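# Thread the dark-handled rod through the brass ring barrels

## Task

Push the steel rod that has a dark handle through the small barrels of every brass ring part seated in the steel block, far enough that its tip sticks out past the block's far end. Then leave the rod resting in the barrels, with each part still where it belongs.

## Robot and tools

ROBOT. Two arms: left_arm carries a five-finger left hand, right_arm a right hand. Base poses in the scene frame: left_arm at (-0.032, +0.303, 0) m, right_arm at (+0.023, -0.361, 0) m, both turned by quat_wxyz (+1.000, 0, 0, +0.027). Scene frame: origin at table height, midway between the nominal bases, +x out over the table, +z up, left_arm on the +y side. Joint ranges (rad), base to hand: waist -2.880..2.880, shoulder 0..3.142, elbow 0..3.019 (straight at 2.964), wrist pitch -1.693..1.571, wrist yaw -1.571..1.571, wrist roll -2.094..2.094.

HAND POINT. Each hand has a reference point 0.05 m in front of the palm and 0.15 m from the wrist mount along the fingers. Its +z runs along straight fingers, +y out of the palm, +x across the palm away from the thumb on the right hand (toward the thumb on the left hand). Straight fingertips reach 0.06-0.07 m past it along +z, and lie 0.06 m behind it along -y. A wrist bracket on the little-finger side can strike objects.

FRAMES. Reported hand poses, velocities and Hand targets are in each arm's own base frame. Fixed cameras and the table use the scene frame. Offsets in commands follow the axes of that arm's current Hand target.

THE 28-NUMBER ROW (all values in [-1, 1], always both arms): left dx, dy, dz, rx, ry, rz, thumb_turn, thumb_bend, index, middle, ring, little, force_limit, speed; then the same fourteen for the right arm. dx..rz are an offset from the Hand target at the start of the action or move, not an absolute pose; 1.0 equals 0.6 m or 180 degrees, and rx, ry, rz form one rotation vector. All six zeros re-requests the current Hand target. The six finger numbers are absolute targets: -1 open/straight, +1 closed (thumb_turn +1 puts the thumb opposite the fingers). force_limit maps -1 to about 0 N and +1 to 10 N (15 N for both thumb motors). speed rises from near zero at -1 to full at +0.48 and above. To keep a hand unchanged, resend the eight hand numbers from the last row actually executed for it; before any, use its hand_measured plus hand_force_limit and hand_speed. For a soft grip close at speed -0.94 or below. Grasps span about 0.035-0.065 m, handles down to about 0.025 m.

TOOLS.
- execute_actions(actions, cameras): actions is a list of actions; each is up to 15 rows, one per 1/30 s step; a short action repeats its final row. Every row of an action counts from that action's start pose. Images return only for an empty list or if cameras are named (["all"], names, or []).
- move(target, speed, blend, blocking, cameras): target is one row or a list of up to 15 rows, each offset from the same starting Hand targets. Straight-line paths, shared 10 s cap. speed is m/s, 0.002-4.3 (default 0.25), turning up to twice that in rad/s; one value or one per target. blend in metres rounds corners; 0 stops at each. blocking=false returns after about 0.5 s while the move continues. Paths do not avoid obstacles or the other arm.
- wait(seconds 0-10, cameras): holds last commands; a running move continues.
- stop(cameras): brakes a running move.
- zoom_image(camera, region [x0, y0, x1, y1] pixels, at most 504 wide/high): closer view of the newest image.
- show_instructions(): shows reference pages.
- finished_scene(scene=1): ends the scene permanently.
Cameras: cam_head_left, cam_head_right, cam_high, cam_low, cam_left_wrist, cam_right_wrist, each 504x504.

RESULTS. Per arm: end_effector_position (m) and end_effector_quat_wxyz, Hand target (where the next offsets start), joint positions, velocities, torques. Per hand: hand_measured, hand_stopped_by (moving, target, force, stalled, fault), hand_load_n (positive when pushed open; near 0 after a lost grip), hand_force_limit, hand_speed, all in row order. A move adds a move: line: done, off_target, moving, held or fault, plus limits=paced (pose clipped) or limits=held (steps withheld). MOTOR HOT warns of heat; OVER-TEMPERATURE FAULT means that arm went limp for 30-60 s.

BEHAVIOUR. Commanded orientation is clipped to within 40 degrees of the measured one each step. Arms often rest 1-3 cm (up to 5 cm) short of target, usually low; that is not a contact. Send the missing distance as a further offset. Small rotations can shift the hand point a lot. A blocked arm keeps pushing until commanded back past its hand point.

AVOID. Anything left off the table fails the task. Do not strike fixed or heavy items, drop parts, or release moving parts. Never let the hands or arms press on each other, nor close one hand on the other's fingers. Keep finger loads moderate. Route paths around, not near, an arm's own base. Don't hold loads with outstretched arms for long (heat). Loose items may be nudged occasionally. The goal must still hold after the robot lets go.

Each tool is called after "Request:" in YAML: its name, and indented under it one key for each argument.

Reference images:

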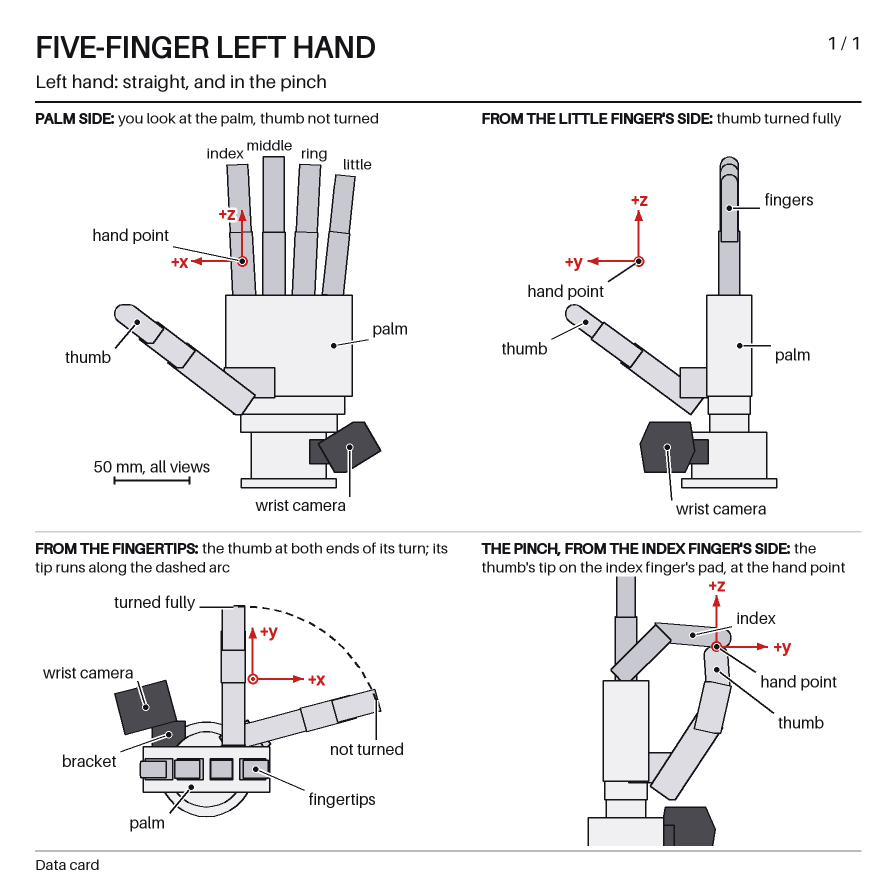

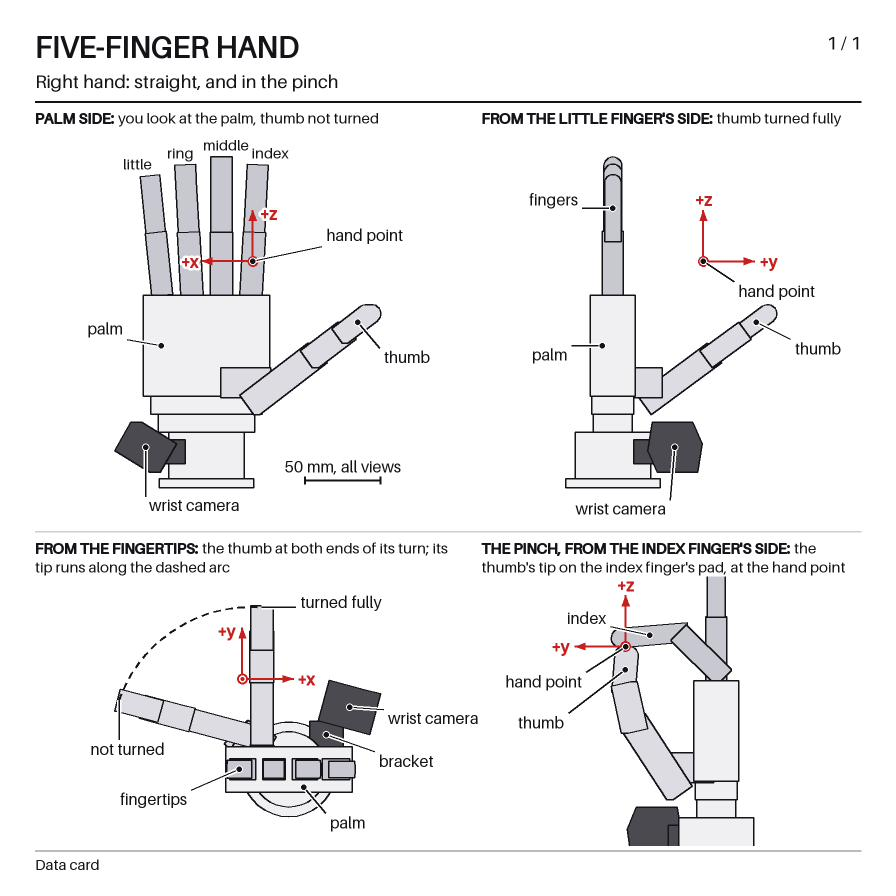

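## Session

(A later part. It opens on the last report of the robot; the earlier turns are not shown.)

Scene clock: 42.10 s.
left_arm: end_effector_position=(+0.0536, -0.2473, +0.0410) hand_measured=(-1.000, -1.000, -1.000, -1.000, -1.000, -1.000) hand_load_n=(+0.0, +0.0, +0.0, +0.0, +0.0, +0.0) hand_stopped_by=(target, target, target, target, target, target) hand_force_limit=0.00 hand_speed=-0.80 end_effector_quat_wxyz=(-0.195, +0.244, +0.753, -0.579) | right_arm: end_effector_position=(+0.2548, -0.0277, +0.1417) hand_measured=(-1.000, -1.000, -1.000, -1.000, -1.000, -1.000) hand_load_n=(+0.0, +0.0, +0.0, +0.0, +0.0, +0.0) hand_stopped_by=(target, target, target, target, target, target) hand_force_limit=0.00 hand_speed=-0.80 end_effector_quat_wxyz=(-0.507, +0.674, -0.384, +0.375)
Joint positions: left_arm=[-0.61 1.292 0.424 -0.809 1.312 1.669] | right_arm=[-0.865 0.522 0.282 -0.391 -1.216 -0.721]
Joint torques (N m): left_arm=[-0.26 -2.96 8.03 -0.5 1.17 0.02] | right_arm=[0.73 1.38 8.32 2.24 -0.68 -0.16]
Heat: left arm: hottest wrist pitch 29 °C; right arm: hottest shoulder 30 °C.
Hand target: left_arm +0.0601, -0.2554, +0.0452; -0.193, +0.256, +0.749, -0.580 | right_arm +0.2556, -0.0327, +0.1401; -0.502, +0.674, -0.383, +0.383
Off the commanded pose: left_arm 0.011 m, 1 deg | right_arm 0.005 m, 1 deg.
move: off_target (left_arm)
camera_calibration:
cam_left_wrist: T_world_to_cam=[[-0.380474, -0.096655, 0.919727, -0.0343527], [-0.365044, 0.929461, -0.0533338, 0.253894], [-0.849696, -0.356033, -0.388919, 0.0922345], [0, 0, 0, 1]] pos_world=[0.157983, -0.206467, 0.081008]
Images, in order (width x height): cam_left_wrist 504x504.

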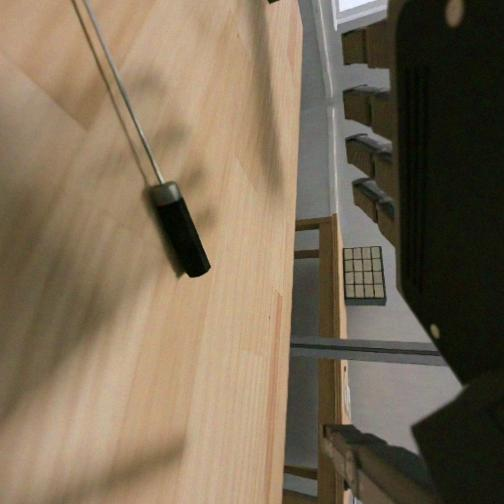

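Request:
wait:
  seconds: 0.1
  cameras: ["cam_left_wrist", "cam_head_left", "cam_low"]

Scene clock: 43.47 s.
left_arm: end_effector_position=(+0.0536, -0.2473, +0.0409) hand_measured=(-1.000, -1.000, -1.000, -1.000, -1.000, -1.000) hand_load_n=(-0.5, +0.0, +0.0, +0.0, +0.0, +0.0) hand_stopped_by=(target, target, target, target, target, target) hand_force_limit=0.00 hand_speed=-0.80 end_effector_quat_wxyz=(-0.194, +0.244, +0.753, -0.579) | right_arm: end_effector_position=(+0.2548, -0.0277, +0.1417) hand_measured=(-1.000, -1.000, -1.000, -1.000, -1.000, -1.000) hand_load_n=(+0.0, +0.0, +0.0, -0.5, +0.0, +0.0) hand_stopped_by=(target, target, target, target, target, target) hand_force_limit=0.00 hand_speed=-0.80 end_effector_quat_wxyz=(-0.507, +0.674, -0.384, +0.375)
Joint positions: left_arm=[-0.61 1.292 0.424 -0.809 1.312 1.67] | right_arm=[-0.865 0.522 0.282 -0.391 -1.216 -0.721]
Joint torques (N m): left_arm=[-0.21 -3.02 8.02 -0.47 1.16 0.01] | right_arm=[0.85 1.49 8.35 2.21 -0.69 -0.16]
Heat: left arm: hottest wrist pitch 29 °C; right arm: hottest shoulder 30 °C.
Hand target: left_arm +0.0601, -0.2554, +0.0452; -0.193, +0.256, +0.749, -0.580 | right_arm +0.2556, -0.0327, +0.1401; -0.502, +0.674, -0.383, +0.383
Off the commanded pose: left_arm 0.011 m, 1 deg | right_arm 0.005 m, 1 deg.
wait: 0.10 s; at rest from the start
camera_calibration:
cam_left_wrist: T_world_to_cam=[[-0.381007, -0.0960984, 0.919565, -0.0341499], [-0.364798, 0.929519, -0.0540094, 0.254015], [-0.849562, -0.356033, -0.389209, 0.0922013], [0, 0, 0, 1]] pos_world=[0.157984, -0.206567, 0.0810079]
Images, in order (width x height): cam_head_left 504x504, cam_low 504x504, cam_left_wrist 504x504.

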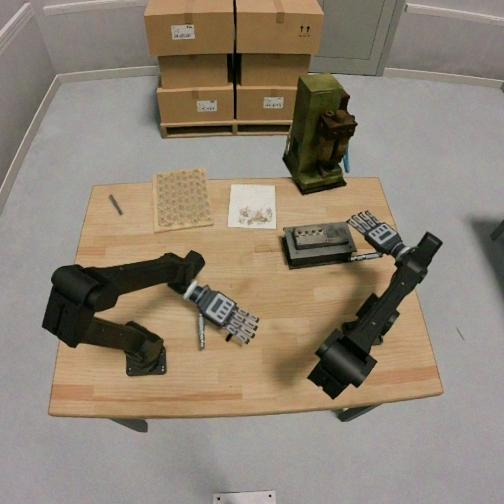

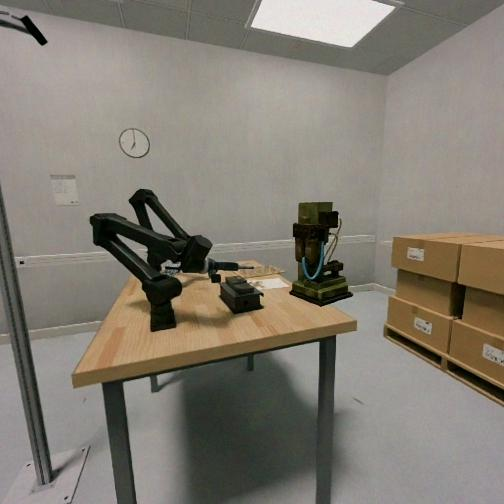

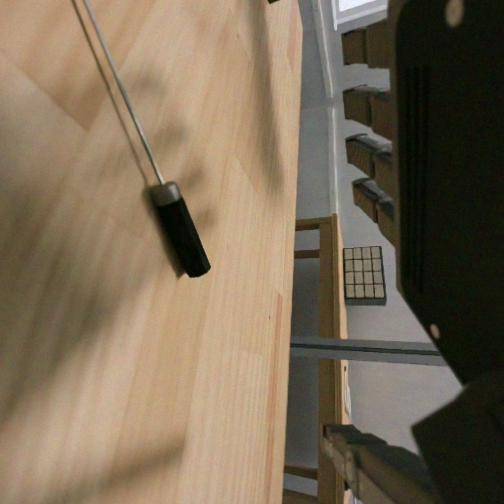

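Request:
move:
  target: [-0.0168, 0.0239, -0.0054, 0, 0, 0, 1, 0.0, -0.3, -0.3, -1, -1, 0.0, 0.2, 0, 0, 0, 0, 0, 0, -1, -1, -1, -1, -1, -1, 0.0, -0.8]
  speed: 0.15
  cameras: ["cam_left_wrist", "cam_head_left"]

Scene clock: 47.37 s.
left_arm: end_effector_position=(+0.0596, -0.2505, +0.0295) hand_measured=(+1.000, +0.000, -0.300, -0.300, -1.000, -1.000) hand_load_n=(+0.0, +0.0, +0.0, -0.5, +0.0, +0.0) hand_stopped_by=(target, target, target, target, target, target) hand_force_limit=0.00 hand_speed=0.20 end_effector_quat_wxyz=(-0.201, +0.254, +0.749, -0.578) | right_arm: end_effector_position=(+0.2548, -0.0277, +0.1417) hand_measured=(-1.000, -1.000, -1.000, -1.000, -1.000, -1.000) hand_load_n=(+0.0, +0.0, +0.0, +0.0, -0.5, +0.0) hand_stopped_by=(target, target, target, target, target, target) hand_force_limit=0.00 hand_speed=-0.80 end_effector_quat_wxyz=(-0.507, +0.674, -0.384, +0.375)
Joint positions: left_arm=[-0.609 1.385 0.455 -0.84 1.31 1.769] | right_arm=[-0.865 0.522 0.282 -0.391 -1.216 -0.721]
Joint torques (N m): left_arm=[1.85 -3.72 7.5 -0.58 1.03 0.03] | right_arm=[0.67 1.38 8.25 2.21 -0.68 -0.15]
Heat: left arm: hottest wrist pitch 29 °C; right arm: hottest elbow 30 °C.
Hand target: left_arm +0.0723, -0.2562, +0.0321; -0.193, +0.256, +0.749, -0.580 | right_arm +0.2556, -0.0327, +0.1401; -0.502, +0.674, -0.383, +0.383
Off the commanded pose: left_arm 0.014 m, 1 deg | right_arm 0.005 m, 1 deg.
move: off_target (left_arm)
camera_calibration:
cam_left_wrist: T_world_to_cam=[[-0.384392, -0.0832658, 0.919407, -0.018213], [-0.341709, 0.93802, -0.0579129, 0.259396], [-0.8576, -0.336431, -0.38902, 0.0972547], [0, 0, 0, 1]] pos_world=[0.165043, -0.212116, 0.0696016]
Images, in order (width x height): cam_head_left 504x504, cam_left_wrist 504x504.

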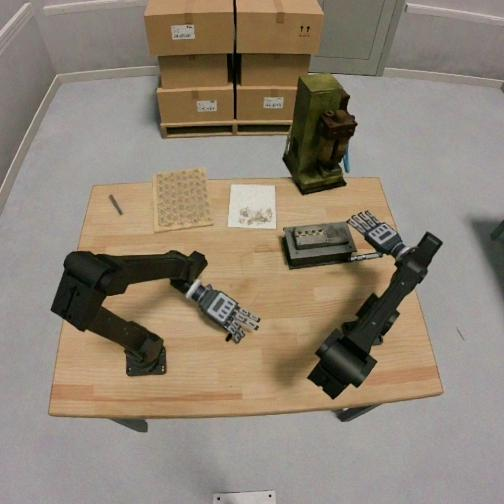

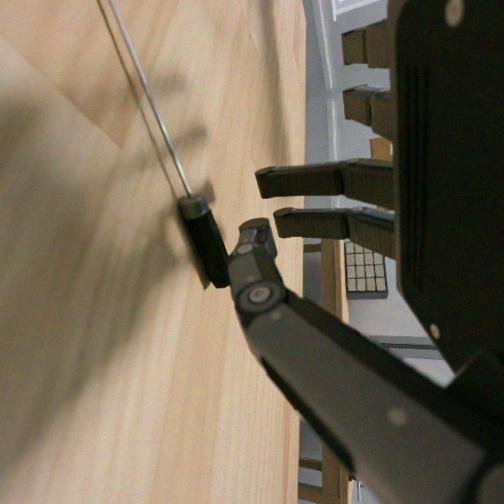

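Request:
zoom_image:
  camera: "cam_left_wrist"
  region: [150, 160, 330, 340]

Scaled by 2.800 from the camera's 504x504 image, which has a finer 720x720 frame.

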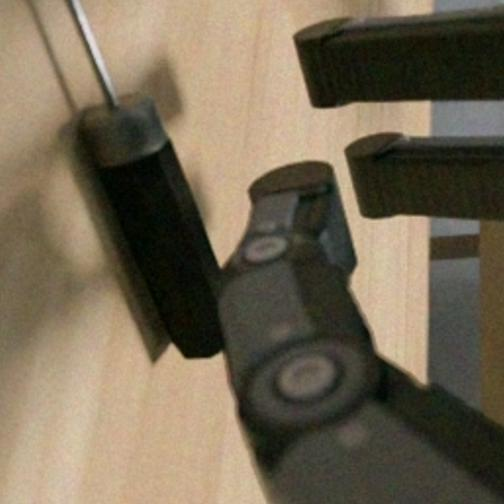

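Request:
move:
  target: [-0.0065, 0.0217, -0.0137, 0, 0, 0, 1, 0.0, -0.3, -0.3, -1, -1, 0.0, 0.2, 0, 0, 0, 0, 0, 0, -1, -1, -1, -1, -1, -1, 0.0, -0.8]
  speed: 0.1
  cameras: ["cam_left_wrist"]

Scene clock: 50.00 s.
left_arm: end_effector_position=(+0.0700, -0.2455, +0.0203) hand_measured=(+1.000, +0.000, -0.300, -0.300, -1.000, -1.000) hand_load_n=(+0.0, +0.0, +0.0, +0.0, +0.0, +0.0) hand_stopped_by=(target, target, target, target, target, target) hand_force_limit=0.00 hand_speed=0.20 end_effector_quat_wxyz=(-0.200, +0.256, +0.749, -0.578) | right_arm: end_effector_position=(+0.2548, -0.0277, +0.1417) hand_measured=(-1.000, -1.000, -1.000, -1.000, -1.000, -1.000) hand_load_n=(+0.0, +0.0, +0.0, +0.0, +0.0, +0.0) hand_stopped_by=(target, target, target, target, target, target) hand_force_limit=0.00 hand_speed=-0.80 end_effector_quat_wxyz=(-0.507, +0.674, -0.384, +0.375)
Joint positions: left_arm=[-0.567 1.469 0.489 -0.94 1.299 1.93] | right_arm=[-0.865 0.522 0.282 -0.391 -1.216 -0.721]
Joint torques (N m): left_arm=[2.02 -4.37 6.75 -0.84 0.95 0.03] | right_arm=[1.08 1.26 8.34 2.32 -0.69 -0.15]
Heat: left arm: hottest wrist pitch 29 °C; right arm: hottest elbow 31 °C.
Hand target: left_arm +0.0822, -0.2496, +0.0216; -0.194, +0.256, +0.749, -0.580 | right_arm +0.2556, -0.0327, +0.1401; -0.502, +0.674, -0.383, +0.383
Off the commanded pose: left_arm 0.013 m, 1 deg | right_arm 0.005 m, 1 deg.
move: off_target (left_arm)
camera_calibration:
cam_left_wrist: T_world_to_cam=[[-0.387286, -0.0802877, 0.918457, -0.00438817], [-0.339977, 0.938432, -0.061324, 0.25779], [-0.856986, -0.336004, -0.390737, 0.104322], [0, 0, 0, 1]] pos_world=[0.175346, -0.207218, 0.0606016]
Images, in order (width x height): cam_left_wrist 504x504.

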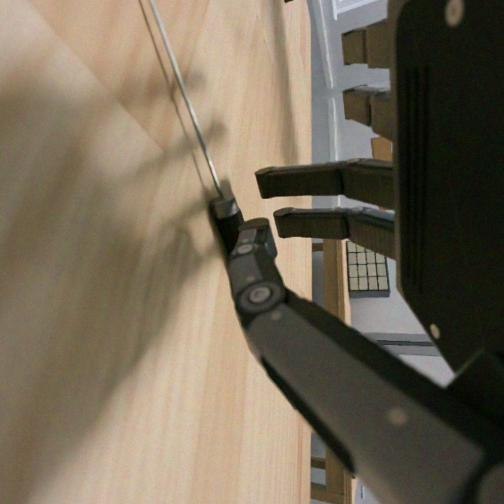

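Request:
move:
  target: [0.0025, 0.0084, 0.0074, 0, 0, 0, 1, 0.0, -0.3, -0.3, -1, -1, 0.0, 0.2, 0, 0, 0, 0, 0, 0, -1, -1, -1, -1, -1, -1, 0.0, -0.8]
  speed: 0.1
  cameras: ["cam_left_wrist"]

Scene clock: 52.00 s.
left_arm: end_effector_position=(+0.0724, -0.2472, +0.0166) hand_measured=(+1.000, +0.000, -0.300, -0.300, -1.000, -1.000) hand_load_n=(+0.0, +0.0, +0.0, +0.0, +0.0, +0.0) hand_stopped_by=(target, target, target, target, target, target) hand_force_limit=0.00 hand_speed=0.20 end_effector_quat_wxyz=(-0.196, +0.258, +0.748, -0.579) | right_arm: end_effector_position=(+0.2548, -0.0277, +0.1417) hand_measured=(-1.000, -1.000, -1.000, -1.000, -1.000, -1.000) hand_load_n=(+0.0, +0.0, +0.0, +0.0, +0.0, +0.0) hand_stopped_by=(target, target, target, target, target, target) hand_force_limit=0.00 hand_speed=-0.80 end_effector_quat_wxyz=(-0.507, +0.674, -0.384, +0.375)
Joint positions: left_arm=[-0.567 1.481 0.489 -0.914 1.3 1.924] | right_arm=[-0.865 0.522 0.282 -0.391 -1.216 -0.721]
Joint torques (N m): left_arm=[1.14 -4.54 5.79 0.08 1.11 -0.19] | right_arm=[0.79 1.26 8.34 2.29 -0.67 -0.15]
Heat: left arm: hottest wrist pitch 29 °C; right arm: hottest elbow 31 °C.
Hand target: left_arm +0.0791, -0.2511, +0.0156; -0.194, +0.255, +0.749, -0.580 | right_arm +0.2556, -0.0327, +0.1401; -0.502, +0.674, -0.383, +0.383
Off the commanded pose: left_arm 0.008 m, 0 deg | right_arm 0.005 m, 1 deg.
move: done
camera_calibration:
cam_left_wrist: T_world_to_cam=[[-0.393696, -0.0765084, 0.916051, 0.00118767], [-0.341023, 0.937573, -0.0682574, 0.259899], [-0.853643, -0.339268, -0.39521, 0.103369], [0, 0, 0, 1]] pos_world=[0.17734, -0.208513, 0.0575047]
Images, in order (width x height): cam_left_wrist 504x504.

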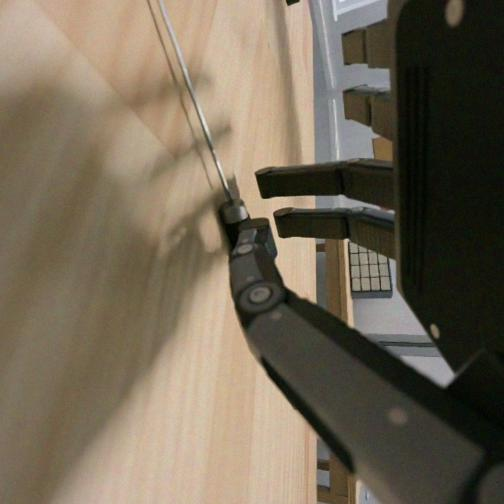

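Request:
move:
  target: [0.0225, 0.0073, 0.0245, 0, 0, 0, 1, 0.0, -0.3, -0.3, -1, -1, 0.0, 0.2, 0, 0, 0, 0, 0, 0, -1, -1, -1, -1, -1, -1, 0.0, -0.8]
  speed: 0.1
  cameras: ["cam_left_wrist"]

Scene clock: 54.07 s.
left_arm: end_effector_position=(+0.0634, -0.2521, +0.0067) hand_measured=(+1.000, +0.000, -0.300, -0.300, -1.000, -1.000) hand_load_n=(+0.0, +0.0, +0.0, +0.0, +0.0, +0.0) hand_stopped_by=(target, target, target, target, target, target) hand_force_limit=0.00 hand_speed=0.20 end_effector_quat_wxyz=(-0.194, +0.249, +0.750, -0.581) | right_arm: end_effector_position=(+0.2548, -0.0277, +0.1417) hand_measured=(-1.000, -1.000, -1.000, -1.000, -1.000, -1.000) hand_load_n=(-0.5, +0.0, -0.5, +0.0, +0.0, +0.0) hand_stopped_by=(target, target, target, target, target, target) hand_force_limit=0.00 hand_speed=-0.80 end_effector_quat_wxyz=(-0.507, +0.674, -0.384, +0.375)
Joint positions: left_arm=[-0.601 1.464 0.432 -0.7 1.314 1.735] | right_arm=[-0.865 0.522 0.282 -0.391 -1.216 -0.721]
Joint torques (N m): left_arm=[-0.21 -6.07 4.36 0.23 1.04 -0.18] | right_arm=[0.97 1.49 8.35 2.25 -0.68 -0.16]
Heat: left arm: hottest wrist pitch 29 °C; right arm: hottest elbow 31 °C.
Hand target: left_arm +0.0606, -0.2535, +0.0076; -0.194, +0.256, +0.749, -0.580 | right_arm +0.2556, -0.0327, +0.1401; -0.502, +0.674, -0.383, +0.383
Off the commanded pose: left_arm 0.003 m, 1 deg | right_arm 0.005 m, 1 deg.
move: done
camera_calibration:
cam_left_wrist: T_world_to_cam=[[-0.385067, -0.0854311, 0.918926, 0.00359814], [-0.357395, 0.931817, -0.0631333, 0.260337], [-0.850877, -0.352731, -0.389344, 0.0864666], [0, 0, 0, 1]] pos_world=[0.168001, -0.21178, 0.0467948]
Images, in order (width x height): cam_left_wrist 504x504.

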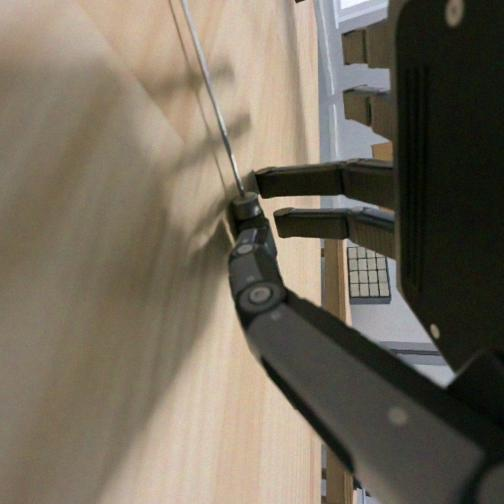

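Request:
move:
  target: [0.0090, 0.0038, 0.005, 0, 0, 0, 1, 0.0, -0.3, -0.3, -1, -1, 0.0, 0.2, 0, 0, 0, 0, 0, 0, -1, -1, -1, -1, -1, -1, 0.0, -0.8]
  speed: 0.08
  cameras: ["cam_left_wrist"]

Scene clock: 55.93 s.
left_arm: end_effector_position=(+0.0598, -0.2518, +0.0050) hand_measured=(+1.000, +0.000, -0.300, -0.300, -1.000, -1.000) hand_load_n=(+0.0, +0.5, +0.0, +0.0, +0.0, +0.0) hand_stopped_by=(target, target, target, target, target, target) hand_force_limit=0.00 hand_speed=0.20 end_effector_quat_wxyz=(-0.191, +0.250, +0.750, -0.582) | right_arm: end_effector_position=(+0.2548, -0.0277, +0.1417) hand_measured=(-1.000, -1.000, -1.000, -1.000, -1.000, -1.000) hand_load_n=(-0.5, +0.0, +0.0, +0.0, +0.0, +0.0) hand_stopped_by=(target, target, target, target, target, target) hand_force_limit=0.00 hand_speed=-0.80 end_effector_quat_wxyz=(-0.507, +0.674, -0.384, +0.375)
Joint positions: left_arm=[-0.608 1.452 0.412 -0.651 1.317 1.699] | right_arm=[-0.865 0.522 0.282 -0.391 -1.216 -0.721]
Joint torques (N m): left_arm=[-0.38 -5.6 4.14 0.28 0.98 -0.17] | right_arm=[0.79 1.55 8.36 2.29 -0.69 -0.15]
Heat: left arm: hottest wrist pitch 29 °C; right arm: hottest elbow 31 °C.
Hand target: left_arm +0.0548, -0.2520, +0.0046; -0.194, +0.255, +0.749, -0.580 | right_arm +0.2556, -0.0327, +0.1401; -0.502, +0.674, -0.383, +0.383
Off the commanded pose: left_arm 0.005 m, 1 deg | right_arm 0.005 m, 1 deg.
move: done
camera_calibration:
cam_left_wrist: T_world_to_cam=[[-0.389058, -0.0820105, 0.917556, 0.00488997], [-0.359481, 0.930579, -0.069251, 0.25846], [-0.848179, -0.356786, -0.39153, 0.081681], [0, 0, 0, 1]] pos_world=[0.164094, -0.210973, 0.0453923]
Images, in order (width x height): cam_left_wrist 504x504.

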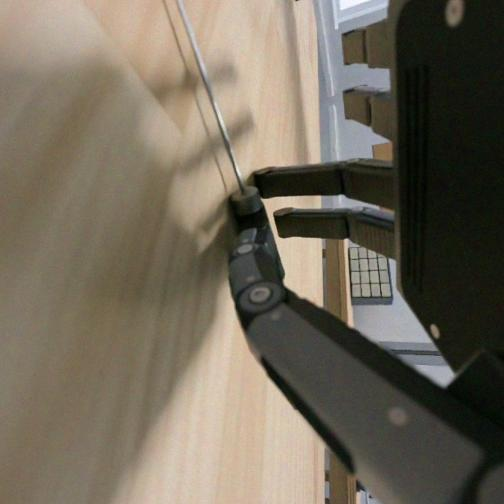

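Request:
move:
  target: [0, 0, 0, 0, 0, 0, 1, 0.0, 0.3, 0.3, -1, -1, -0.5, -0.9, 0, 0, 0, 0, 0, 0, -1, -1, -1, -1, -1, -1, 0.0, -0.8]
  speed: 0.08
  cameras: ["cam_left_wrist"]

Scene clock: 57.50 s.
left_arm: end_effector_position=(+0.0585, -0.2532, +0.0070) hand_measured=(+1.000, +0.000, -0.004, -0.236, -1.000, -1.000) hand_load_n=(+0.0, +0.0, +1.5, +0.0, +0.0, +0.0) hand_stopped_by=(target, target, force, force, target, target) hand_force_limit=-0.50 hand_speed=-0.90 end_effector_quat_wxyz=(-0.193, +0.250, +0.747, -0.585) | right_arm: end_effector_position=(+0.2548, -0.0277, +0.1417) hand_measured=(-1.000, -1.000, -1.000, -1.000, -1.000, -1.000) hand_load_n=(-0.5, +0.0, +0.0, +0.0, +0.0, +0.0) hand_stopped_by=(target, target, target, target, target, target) hand_force_limit=0.00 hand_speed=-0.80 end_effector_quat_wxyz=(-0.507, +0.674, -0.384, +0.375)
Joint positions: left_arm=[-0.613 1.449 0.412 -0.649 1.326 1.693] | right_arm=[-0.865 0.522 0.282 -0.391 -1.216 -0.721]
Joint torques (N m): left_arm=[-0.09 -5.42 4.12 0.29 0.6 -0.16] | right_arm=[0.85 1.49 8.29 2.24 -0.68 -0.15]
Heat: left arm: hottest wrist pitch 29 °C; right arm: hottest elbow 31 °C.
Hand target: left_arm +0.0548, -0.2520, +0.0046; -0.194, +0.255, +0.749, -0.580 | right_arm +0.2556, -0.0327, +0.1401; -0.502, +0.674, -0.383, +0.383
Off the commanded pose: left_arm 0.005 m, 1 deg | right_arm 0.005 m, 1 deg.
move: done
camera_calibration:
cam_left_wrist: T_world_to_cam=[[-0.384213, -0.0750183, 0.920192, 0.00388439], [-0.357834, 0.930887, -0.0735182, 0.259484], [-0.851079, -0.357522, -0.384503, 0.0807869], [0, 0, 0, 1]] pos_world=[0.163101, -0.212376, 0.0465652]
Images, in order (width x height): cam_left_wrist 504x504.

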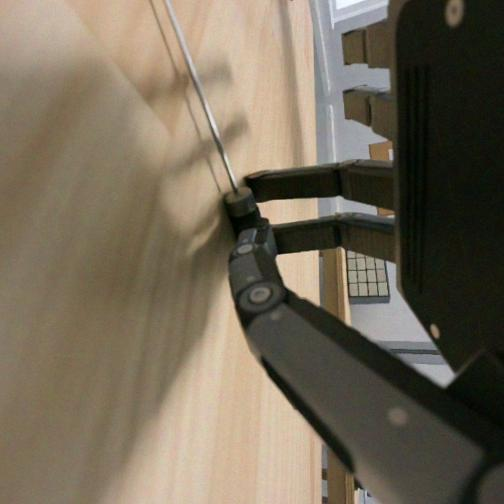

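Request:
zoom_image:
  camera: "cam_left_wrist"
  region: [180, 140, 320, 280]

Scaled by 3.600 from the camera's 504x504 image, which has a finer 720x720 frame.

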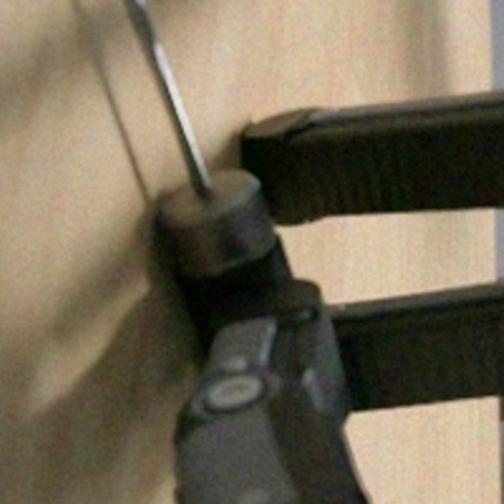

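Request:
move:
  target: [0, 0, 0, 0, 0, 0, 1, 0.0, 0.4, 0.4, -1, -1, -0.2, -0.9, 0, 0, 0, 0, 0, 0, -1, -1, -1, -1, -1, -1, 0.0, -0.8]
  speed: 0.08
  cameras: ["cam_left_wrist"]

Scene clock: 58.50 s.
left_arm: end_effector_position=(+0.0578, -0.2543, +0.0088) hand_measured=(+1.000, +0.000, +0.078, -0.146, -1.000, -1.000) hand_load_n=(-1.0, +1.5, +6.0, +3.0, +0.0, +0.0) hand_stopped_by=(target, target, force, force, target, target) hand_force_limit=-0.20 hand_speed=-0.90 end_effector_quat_wxyz=(-0.193, +0.251, +0.744, -0.588) | right_arm: end_effector_position=(+0.2548, -0.0277, +0.1417) hand_measured=(-1.000, -1.000, -1.000, -1.000, -1.000, -1.000) hand_load_n=(+0.0, +0.0, +0.0, +0.0, +0.0, +0.0) hand_stopped_by=(target, target, target, target, target, target) hand_force_limit=0.00 hand_speed=-0.80 end_effector_quat_wxyz=(-0.507, +0.674, -0.384, +0.375)
Joint positions: left_arm=[-0.615 1.446 0.412 -0.649 1.333 1.693] | right_arm=[-0.865 0.522 0.282 -0.391 -1.216 -0.721]
Joint torques (N m): left_arm=[0.03 -5.3 4.14 0.32 0.28 -0.16] | right_arm=[0.73 1.49 8.29 2.26 -0.69 -0.15]
Heat: left arm: hottest wrist pitch 29 °C; right arm: hottest elbow 31 °C.
Hand target: left_arm +0.0548, -0.2520, +0.0046; -0.194, +0.255, +0.749, -0.580 | right_arm +0.2556, -0.0327, +0.1401; -0.502, +0.674, -0.383, +0.383
Off the commanded pose: left_arm 0.006 m, 1 deg | right_arm 0.005 m, 1 deg.
move: done
camera_calibration:
cam_left_wrist: T_world_to_cam=[[-0.382311, -0.0677487, 0.921547, 0.00358153], [-0.356454, 0.93093, -0.0794391, 0.260366], [-0.852513, -0.35886, -0.380054, 0.0801484], [0, 0, 0, 1]] pos_world=[0.162505, -0.213377, 0.0478433]
Images, in order (width x height): cam_left_wrist 504x504.

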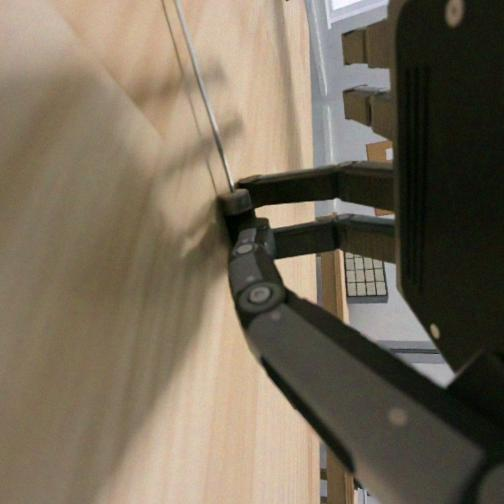

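Request:
zoom_image:
  camera: "cam_left_wrist"
  region: [180, 140, 320, 280]

Scaled by 3.600 from the camera's 504x504 image, which has a finer 720x720 frame.

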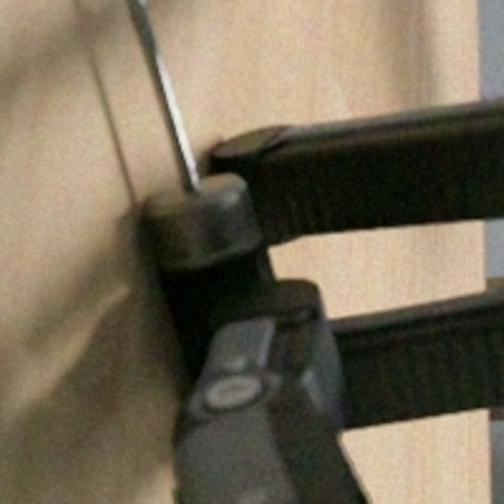

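Request:
move:
  target: [0, 0, 0, 0, 0, 0, 1, 0.0, 0.45, 0.45, -1, -1, 0.0, -0.92, 0, 0, 0, 0, 0, 0, -1, -1, -1, -1, -1, -1, 0.0, -0.8]
  speed: 0.08

Request:
zoom_image:
  camera: "cam_left_wrist"
  region: [180, 140, 320, 280]

Scene clock: 59.70 s.
left_arm: end_effector_position=(+0.0573, -0.2553, +0.0106) hand_measured=(+1.000, +0.000, +0.078, -0.050, -1.000, -1.000) hand_load_n=(-1.0, +1.0, +6.5, +4.0, +0.0, +0.0) hand_stopped_by=(target, target, force, force, target, target) hand_force_limit=0.00 hand_speed=-0.92 end_effector_quat_wxyz=(-0.194, +0.251, +0.742, -0.591) | right_arm: end_effector_position=(+0.2548, -0.0277, +0.1417) hand_measured=(-1.000, -1.000, -1.000, -1.000, -1.000, -1.000) hand_load_n=(-0.5, +0.0, +0.0, +0.0, +0.0, +0.0) hand_stopped_by=(target, target, target, target, target, target) hand_force_limit=0.00 hand_speed=-0.80 end_effector_quat_wxyz=(-0.507, +0.674, -0.384, +0.375)
Joint positions: left_arm=[-0.617 1.443 0.412 -0.649 1.34 1.692] | right_arm=[-0.865 0.522 0.282 -0.391 -1.216 -0.721]
Joint torques (N m): left_arm=[0.32 -5.07 4.19 0.28 -0.02 -0.15] | right_arm=[0.97 1.44 8.35 2.21 -0.7 -0.15]
Heat: left arm: hottest wrist pitch 29 °C; right arm: hottest elbow 31 °C.
Hand target: left_arm +0.0548, -0.2520, +0.0046; -0.194, +0.255, +0.749, -0.580 | right_arm +0.2556, -0.0327, +0.1401; -0.502, +0.674, -0.383, +0.383
Off the commanded pose: left_arm 0.007 m, 2 deg | right_arm 0.005 m, 1 deg.
move: done

Scaled by 3.600 from the camera's 504x504 image, which has a finer 720x720 frame.
This view is cut from an older image: the scene may have changed since it was taken.

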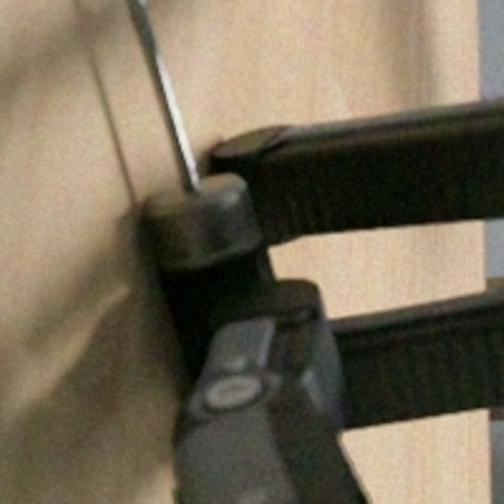

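Request:
wait:
  seconds: 0.1
  cameras: ["cam_left_wrist"]

Request:
zoom_image:
  camera: "cam_left_wrist"
  region: [180, 140, 320, 280]

Scene clock: 60.17 s.
left_arm: end_effector_position=(+0.0573, -0.2553, +0.0106) hand_measured=(+1.000, +0.000, +0.078, -0.050, -1.000, -1.000) hand_load_n=(-1.0, +1.0, +6.0, +4.5, +0.0, +0.0) hand_stopped_by=(target, target, force, force, target, target) hand_force_limit=0.00 hand_speed=-0.92 end_effector_quat_wxyz=(-0.194, +0.251, +0.742, -0.591) | right_arm: end_effector_position=(+0.2548, -0.0277, +0.1417) hand_measured=(-1.000, -1.000, -1.000, -1.000, -1.000, -1.000) hand_load_n=(+0.0, +0.0, +0.0, +0.0, +0.0, +0.0) hand_stopped_by=(target, target, target, target, target, target) hand_force_limit=0.00 hand_speed=-0.80 end_effector_quat_wxyz=(-0.507, +0.674, -0.384, +0.375)
Joint positions: left_arm=[-0.617 1.443 0.412 -0.649 1.34 1.692] | right_arm=[-0.865 0.522 0.282 -0.391 -1.216 -0.721]
Joint torques (N m): left_arm=[0.32 -5.13 4.16 0.28 -0.02 -0.15] | right_arm=[0.85 1.38 8.4 2.21 -0.69 -0.15]
Heat: left arm: hottest wrist pitch 29 °C; right arm: hottest elbow 31 °C.
Hand target: left_arm +0.0548, -0.2520, +0.0046; -0.194, +0.255, +0.749, -0.580 | right_arm +0.2556, -0.0327, +0.1401; -0.502, +0.674, -0.383, +0.383
Off the commanded pose: left_arm 0.007 m, 2 deg | right_arm 0.005 m, 1 deg.
wait: 0.10 s; at rest from the start
camera_calibration:
cam_left_wrist: T_world_to_cam=[[-0.379942, -0.0610943, 0.92299, 0.00330437], [-0.356214, 0.930527, -0.0850396, 0.261153], [-0.853672, -0.361092, -0.375309, 0.0795683], [0, 0, 0, 1]] pos_world=[0.162207, -0.214077, 0.0490211]
Images, in order (width x height): cam_left_wrist 504x504.

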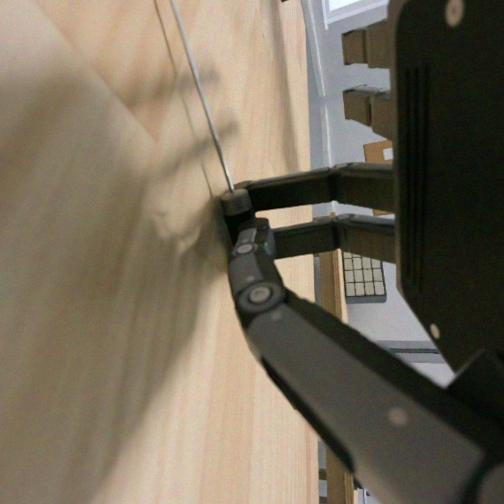

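Scaled by 3.600 from the camera's 504x504 image, which has a finer 720x720 frame.

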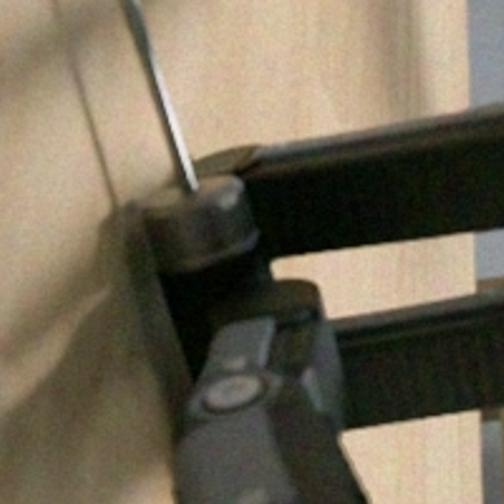

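Request:
move:
  target: [-0.0069, -0.0494, -0.011, 0, 0, 0, 1, 0.0, 0.45, 0.45, -1, -1, 0.0, -0.92, 0, 0, 0, 0, 0, 0, -1, -1, -1, -1, -1, -1, 0.0, -0.8]
  speed: 0.06
  cameras: ["cam_left_wrist", "cam_head_left"]

Request:
zoom_image:
  camera: "cam_left_wrist"
  region: [180, 140, 320, 280]

Scene clock: 61.73 s.
left_arm: end_effector_position=(+0.0526, -0.2496, +0.0287) hand_measured=(+1.000, +0.000, +0.078, -0.050, -1.000, -1.000) hand_load_n=(-1.0, +1.5, +6.0, +0.0, +0.0, +0.0) hand_stopped_by=(target, target, force, force, target, target) hand_force_limit=0.00 hand_speed=-0.92 end_effector_quat_wxyz=(-0.195, +0.249, +0.750, -0.580) | right_arm: end_effector_position=(+0.2548, -0.0277, +0.1417) hand_measured=(-1.000, -1.000, -1.000, -1.000, -1.000, -1.000) hand_load_n=(+0.0, +0.0, +0.0, +0.0, +0.0, +0.0) hand_stopped_by=(target, target, target, target, target, target) hand_force_limit=0.00 hand_speed=-0.80 end_effector_quat_wxyz=(-0.507, +0.674, -0.384, +0.375)
Joint positions: left_arm=[-0.62 1.34 0.412 -0.739 1.317 1.666] | right_arm=[-0.865 0.522 0.282 -0.391 -1.216 -0.721]
Joint torques (N m): left_arm=[0.03 -4.95 7.06 -0.53 0.99 -0.17] | right_arm=[0.67 1.14 8.34 2.26 -0.69 -0.15]
Heat: left arm: hottest wrist pitch 29 °C; right arm: hottest elbow 31 °C.
Hand target: left_arm +0.0573, -0.2553, +0.0349; -0.193, +0.256, +0.749, -0.580 | right_arm +0.2556, -0.0327, +0.1401; -0.502, +0.674, -0.383, +0.383
Off the commanded pose: left_arm 0.010 m, 1 deg | right_arm 0.005 m, 1 deg.
move: done
camera_calibration:
cam_left_wrist: T_world_to_cam=[[-0.383911, -0.0859551, 0.919361, -0.0208002], [-0.356823, 0.932122, -0.0618553, 0.255512], [-0.85164, -0.351796, -0.388522, 0.0869105], [0, 0, 0, 1]] pos_world=[0.157203, -0.209382, 0.0686943]
Images, in order (width x height): cam_head_left 504x504, cam_left_wrist 504x504.

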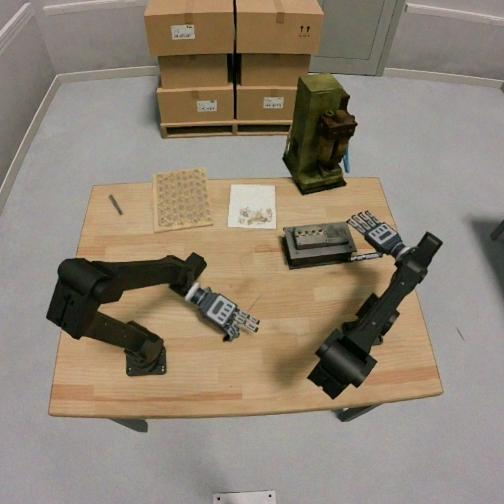

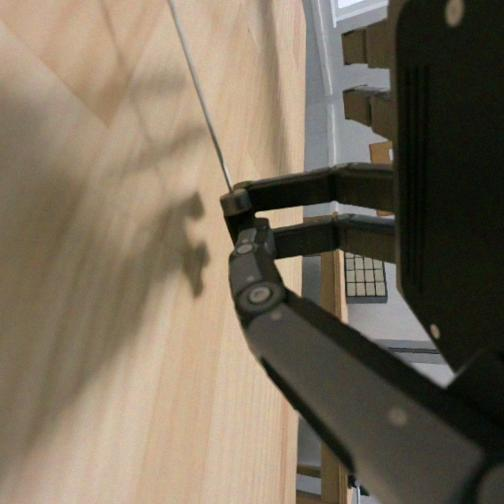

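Scaled by 3.600 from the camera's 504x504 image, which has a finer 720x720 frame.

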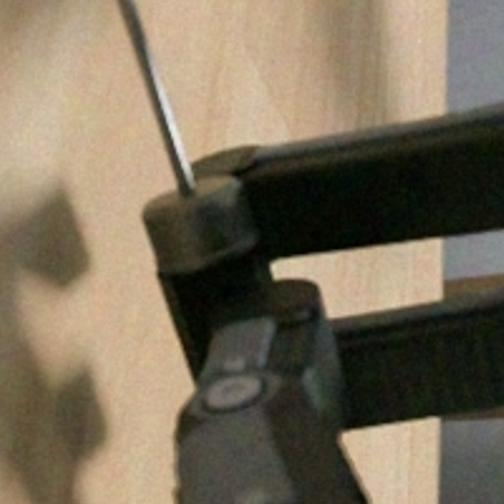

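Request:
move:
  target: [0, 0, 0, 0, 0, 0, 1, 0.0, 0.45, 0.5, -1, -1, -0.3, -0.92, 0, 0, 0, 0, 0, 0, -1, -1, -1, -1, -1, -1, 0.0, -0.8]
  speed: 0.06
  cameras: ["cam_left_wrist"]

Request:
zoom_image:
  camera: "cam_left_wrist"
  region: [180, 140, 320, 280]

Scene clock: 62.67 s.
left_arm: end_effector_position=(+0.0524, -0.2495, +0.0288) hand_measured=(+1.000, +0.000, +0.078, +0.060, -1.000, -1.000) hand_load_n=(+2.0, +1.0, +7.0, +5.5, +0.0, +0.0) hand_stopped_by=(target, target, force, force, target, target) hand_force_limit=-0.30 hand_speed=-0.92 end_effector_quat_wxyz=(-0.195, +0.249, +0.750, -0.580) | right_arm: end_effector_position=(+0.2548, -0.0277, +0.1417) hand_measured=(-1.000, -1.000, -1.000, -1.000, -1.000, -1.000) hand_load_n=(+0.0, +0.0, +0.0, +0.0, +0.0, +0.0) hand_stopped_by=(target, target, target, target, target, target) hand_force_limit=0.00 hand_speed=-0.80 end_effector_quat_wxyz=(-0.507, +0.674, -0.384, +0.375)
Joint positions: left_arm=[-0.62 1.34 0.412 -0.74 1.317 1.666] | right_arm=[-0.865 0.522 0.282 -0.391 -1.216 -0.721]
Joint torques (N m): left_arm=[0.03 -4.89 7.06 -0.51 1 -0.16] | right_arm=[0.85 1.38 8.35 2.25 -0.69 -0.15]
Heat: left arm: hottest wrist pitch 28 °C; right arm: hottest elbow 31 °C.
Hand target: left_arm +0.0573, -0.2553, +0.0350; -0.194, +0.256, +0.749, -0.580 | right_arm +0.2556, -0.0327, +0.1401; -0.502, +0.674, -0.383, +0.383
Off the commanded pose: left_arm 0.010 m, 1 deg | right_arm 0.005 m, 1 deg.
move: done
camera_calibration:
cam_left_wrist: T_world_to_cam=[[-0.383053, -0.0865304, 0.919664, -0.0211055], [-0.356841, 0.932176, -0.0609218, 0.255334], [-0.852018, -0.35151, -0.387951, 0.0869404], [0, 0, 0, 1]] pos_world=[0.157104, -0.209282, 0.0686939]
Images, in order (width x height): cam_left_wrist 504x504.

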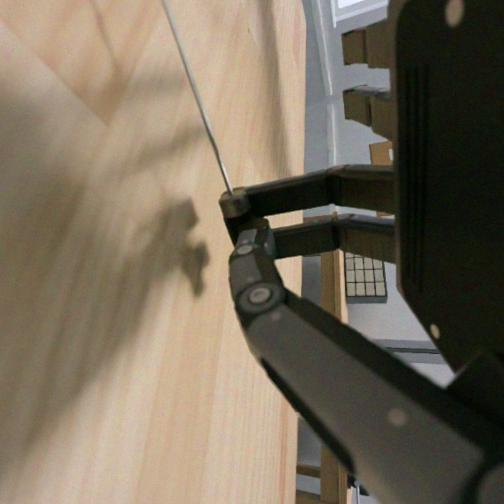

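Scaled by 3.600 from the camera's 504x504 image, which has a finer 720x720 frame.

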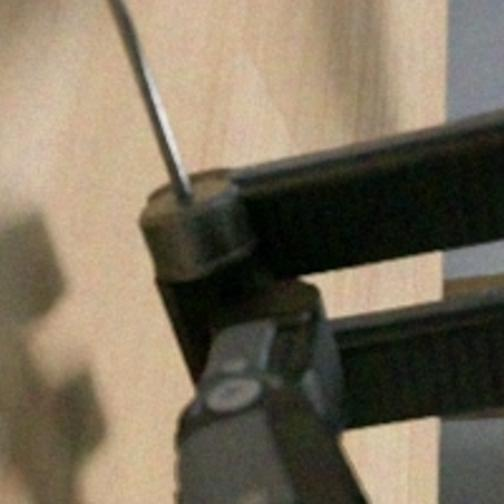

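Request:
move:
  target:
    - [-0.0099, -0.1378, -0.0323, 0, 0, 0, 1, 0.0, 0.45, 0.5, -1, -1, -0.3, -0.92, 0, 0, 0, 0, 0, 0, -1, -1, -1, -1, -1, -1, 0.0, -0.8]
    - [-0.364, -0.155, -0.0898, -0.0021, -0.3331, -0.0868, 1, 0.0, 0.45, 0.5, -1, -1, -0.3, -0.92, 0, 0, 0, 0, 0, 0, -1, -1, -1, -1, -1, -1, 0.0, -0.8]
    - [-0.4899, -0.0758, -0.2583, -0.0041, -0.6662, -0.1736, 1, 0.0, 0.45, 0.5, -1, -1, -0.3, -0.92, 0, 0, 0, 0, 0, 0, -1, -1, -1, -1, -1, -1, 0.0, -0.8]
  speed: 0.3
  blend: 0.04
  cameras: ["cam_left_wrist", "cam_head_left"]

Scene clock: 70.07 s.
left_arm: end_effector_position=(+0.3688, -0.3056, +0.1088) hand_measured=(+1.000, +0.000, +0.078, +0.060, -1.000, -1.000) hand_load_n=(+2.0, +1.0, +6.5, +5.5, -0.5, +0.0) hand_stopped_by=(target, target, force, force, target, target) hand_force_limit=-0.30 hand_speed=-0.92 end_effector_quat_wxyz=(-0.426, +0.540, -0.582, +0.434) | right_arm: end_effector_position=(+0.2548, -0.0277, +0.1417) hand_measured=(-1.000, -1.000, -1.000, -1.000, -1.000, -1.000) hand_load_n=(+0.0, +0.0, +0.0, +0.0, +0.0, +0.0) hand_stopped_by=(target, target, target, target, target, target) hand_force_limit=0.00 hand_speed=-0.80 end_effector_quat_wxyz=(-0.507, +0.674, -0.384, +0.375)
Joint positions: left_arm=[-0.933 1.317 0.545 0.368 -0.846 -0.281] | right_arm=[-0.865 0.522 0.282 -0.391 -1.216 -0.721]
Joint torques (N m): left_arm=[-0.21 -5.6 10.8 0.7 -0.32 -0.19] | right_arm=[1.03 1.44 8.34 2.29 -0.67 -0.16]
Heat: left arm: hottest wrist pitch 28 °C; right arm: hottest elbow 31 °C.
Hand target: left_arm +0.3744, -0.3235, +0.1199; -0.421, +0.541, -0.578, +0.444 | right_arm +0.2556, -0.0327, +0.1401; -0.502, +0.674, -0.383, +0.383
Off the commanded pose: left_arm 0.022 m, 1 deg | right_arm 0.005 m, 1 deg.
move: off_target (left_arm)
camera_calibration:
cam_left_wrist: T_world_to_cam=[[0.293544, -0.300281, 0.907559, -0.291945], [-0.576186, -0.813127, -0.0826732, -0.0246726], [0.762785, -0.498654, -0.411707, -0.270057], [0, 0, 0, 1]] pos_world=[0.277478, -0.242393, 0.151733]
Images, in order (width x height): cam_head_left 504x504, cam_left_wrist 504x504.

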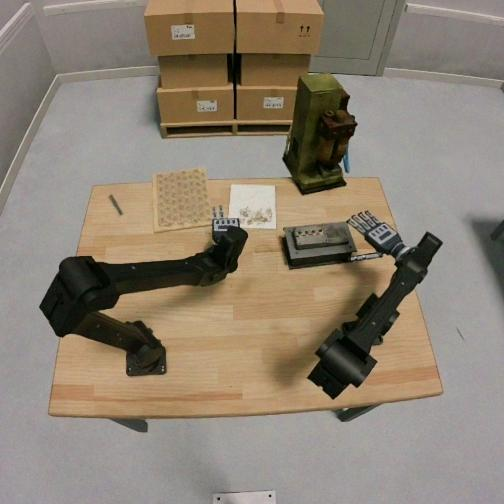

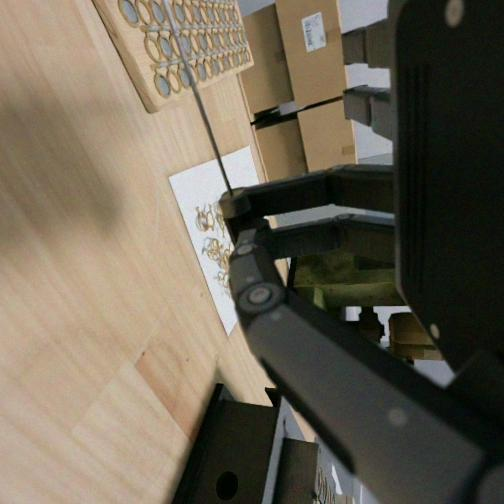

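Request:
move:
  target: [-0.0075, 0.1374, 0.0355, 0, 0, 0, 1, 0.0, 0.45, 0.5, -1, -1, -0.3, -0.92, 0, 0, 0, 0, 0, 0, -1, -1, -1, -1, -1, -1, 0.0, -0.8]
  speed: 0.15
  cameras: ["cam_left_wrist", "cam_head_left"]

Scene clock: 72.70 s.
left_arm: end_effector_position=(+0.3751, -0.3159, +0.0384) hand_measured=(+1.000, +0.000, +0.078, +0.060, -1.000, -1.000) hand_load_n=(+2.0, +1.0, +6.5, +5.5, +0.0, +0.0) hand_stopped_by=(target, target, force, force, target, target) hand_force_limit=-0.30 hand_speed=-0.92 end_effector_quat_wxyz=(-0.422, +0.542, -0.577, +0.441) | right_arm: end_effector_position=(+0.2548, -0.0277, +0.1417) hand_measured=(-1.000, -1.000, -1.000, -1.000, -1.000, -1.000) hand_load_n=(+0.0, +0.0, +0.0, +0.0, +0.0, +0.0) hand_stopped_by=(target, target, target, target, target, target) hand_force_limit=0.00 hand_speed=-0.80 end_effector_quat_wxyz=(-0.507, +0.674, -0.384, +0.375)
Joint positions: left_arm=[-0.933 1.574 0.507 0.675 -0.841 -0.289] | right_arm=[-0.865 0.522 0.282 -0.391 -1.216 -0.721]
Joint torques (N m): left_arm=[0.62 -7.18 5.81 1.94 -0.14 -0.07] | right_arm=[0.73 1.38 8.42 2.28 -0.69 -0.16]
Heat: left arm: hottest wrist pitch 28 °C; right arm: hottest elbow 31 °C.
Hand target: left_arm +0.3746, -0.3185, +0.0348; -0.421, +0.541, -0.578, +0.444 | right_arm +0.2556, -0.0327, +0.1401; -0.502, +0.674, -0.383, +0.383
Off the commanded pose: left_arm 0.004 m, 0 deg | right_arm 0.005 m, 1 deg.
move: done
camera_calibration:
cam_left_wrist: T_world_to_cam=[[0.287821, -0.283276, 0.91483, -0.225681], [-0.577465, -0.813393, -0.0701864, -0.0353205], [0.763998, -0.508081, -0.397694, -0.312982], [0, 0, 0, 1]] pos_world=[0.283677, -0.25168, 0.0795093]
Images, in order (width x height): cam_head_left 504x504, cam_left_wrist 504x504.

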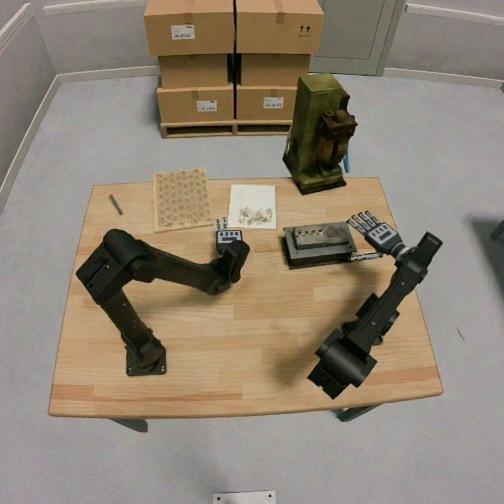

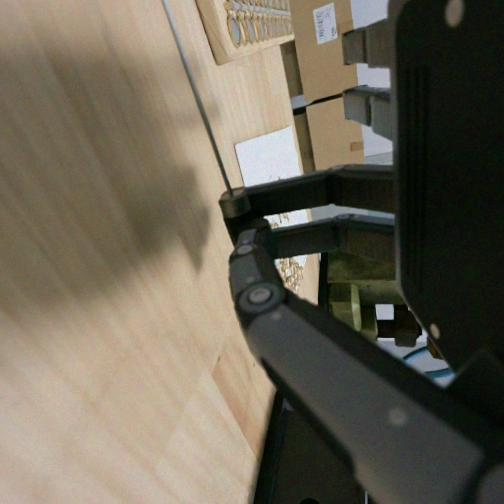

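Request:
move:
  target: [0, 0.0226, 0.0059, 0, 0, 0, 1, 0.0, 0.45, 0.5, -1, -1, -0.3, -0.92, 0, 0, 0, 0, 0, 0, -1, -1, -1, -1, -1, -1, 0.0, -0.8]
  speed: 0.06
  cameras: ["cam_left_wrist"]

Scene clock: 73.83 s.
left_arm: end_effector_position=(+0.3768, -0.3182, +0.0270) hand_measured=(+1.000, +0.000, +0.078, +0.060, -1.000, -1.000) hand_load_n=(+2.5, +1.0, +6.5, +5.5, +0.0, +0.0) hand_stopped_by=(target, target, force, force, target, target) hand_force_limit=-0.30 hand_speed=-0.92 end_effector_quat_wxyz=(-0.422, +0.543, -0.575, +0.444) | right_arm: end_effector_position=(+0.2548, -0.0277, +0.1417) hand_measured=(-1.000, -1.000, -1.000, -1.000, -1.000, -1.000) hand_load_n=(-0.5, +0.0, +0.0, +0.0, +0.0, +0.0) hand_stopped_by=(target, target, target, target, target, target) hand_force_limit=0.00 hand_speed=-0.80 end_effector_quat_wxyz=(-0.507, +0.674, -0.384, +0.375)
Joint positions: left_arm=[-0.933 1.624 0.507 0.732 -0.841 -0.289] | right_arm=[-0.865 0.522 0.282 -0.391 -1.216 -0.721]
Joint torques (N m): left_arm=[0.5 -7.3 5.09 1.81 -0.12 -0.07] | right_arm=[0.79 1.55 8.36 2.29 -0.69 -0.15]
Heat: left arm: hottest wrist pitch 28 °C; right arm: hottest elbow 31 °C.
Hand target: left_arm +0.3746, -0.3184, +0.0208; -0.421, +0.541, -0.577, +0.444 | right_arm +0.2556, -0.0327, +0.1401; -0.502, +0.674, -0.383, +0.383
Off the commanded pose: left_arm 0.007 m, 0 deg | right_arm 0.005 m, 1 deg.
move: done
camera_calibration:
cam_left_wrist: T_world_to_cam=[[0.28405, -0.278191, 0.917565, -0.213506], [-0.577164, -0.813787, -0.0680552, -0.0372534], [0.765635, -0.510255, -0.391718, -0.321343], [0, 0, 0, 1]] pos_world=[0.285176, -0.253678, 0.0674946]
Images, in order (width x height): cam_left_wrist 504x504.

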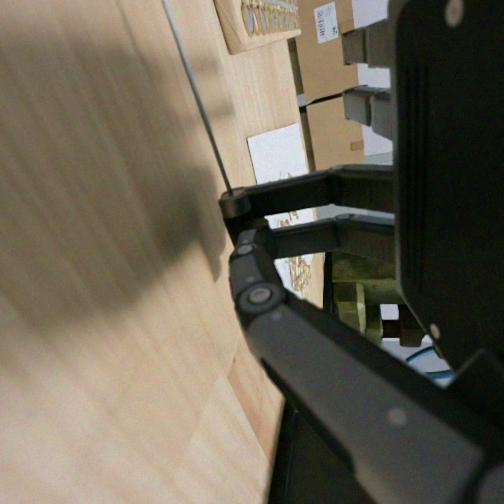

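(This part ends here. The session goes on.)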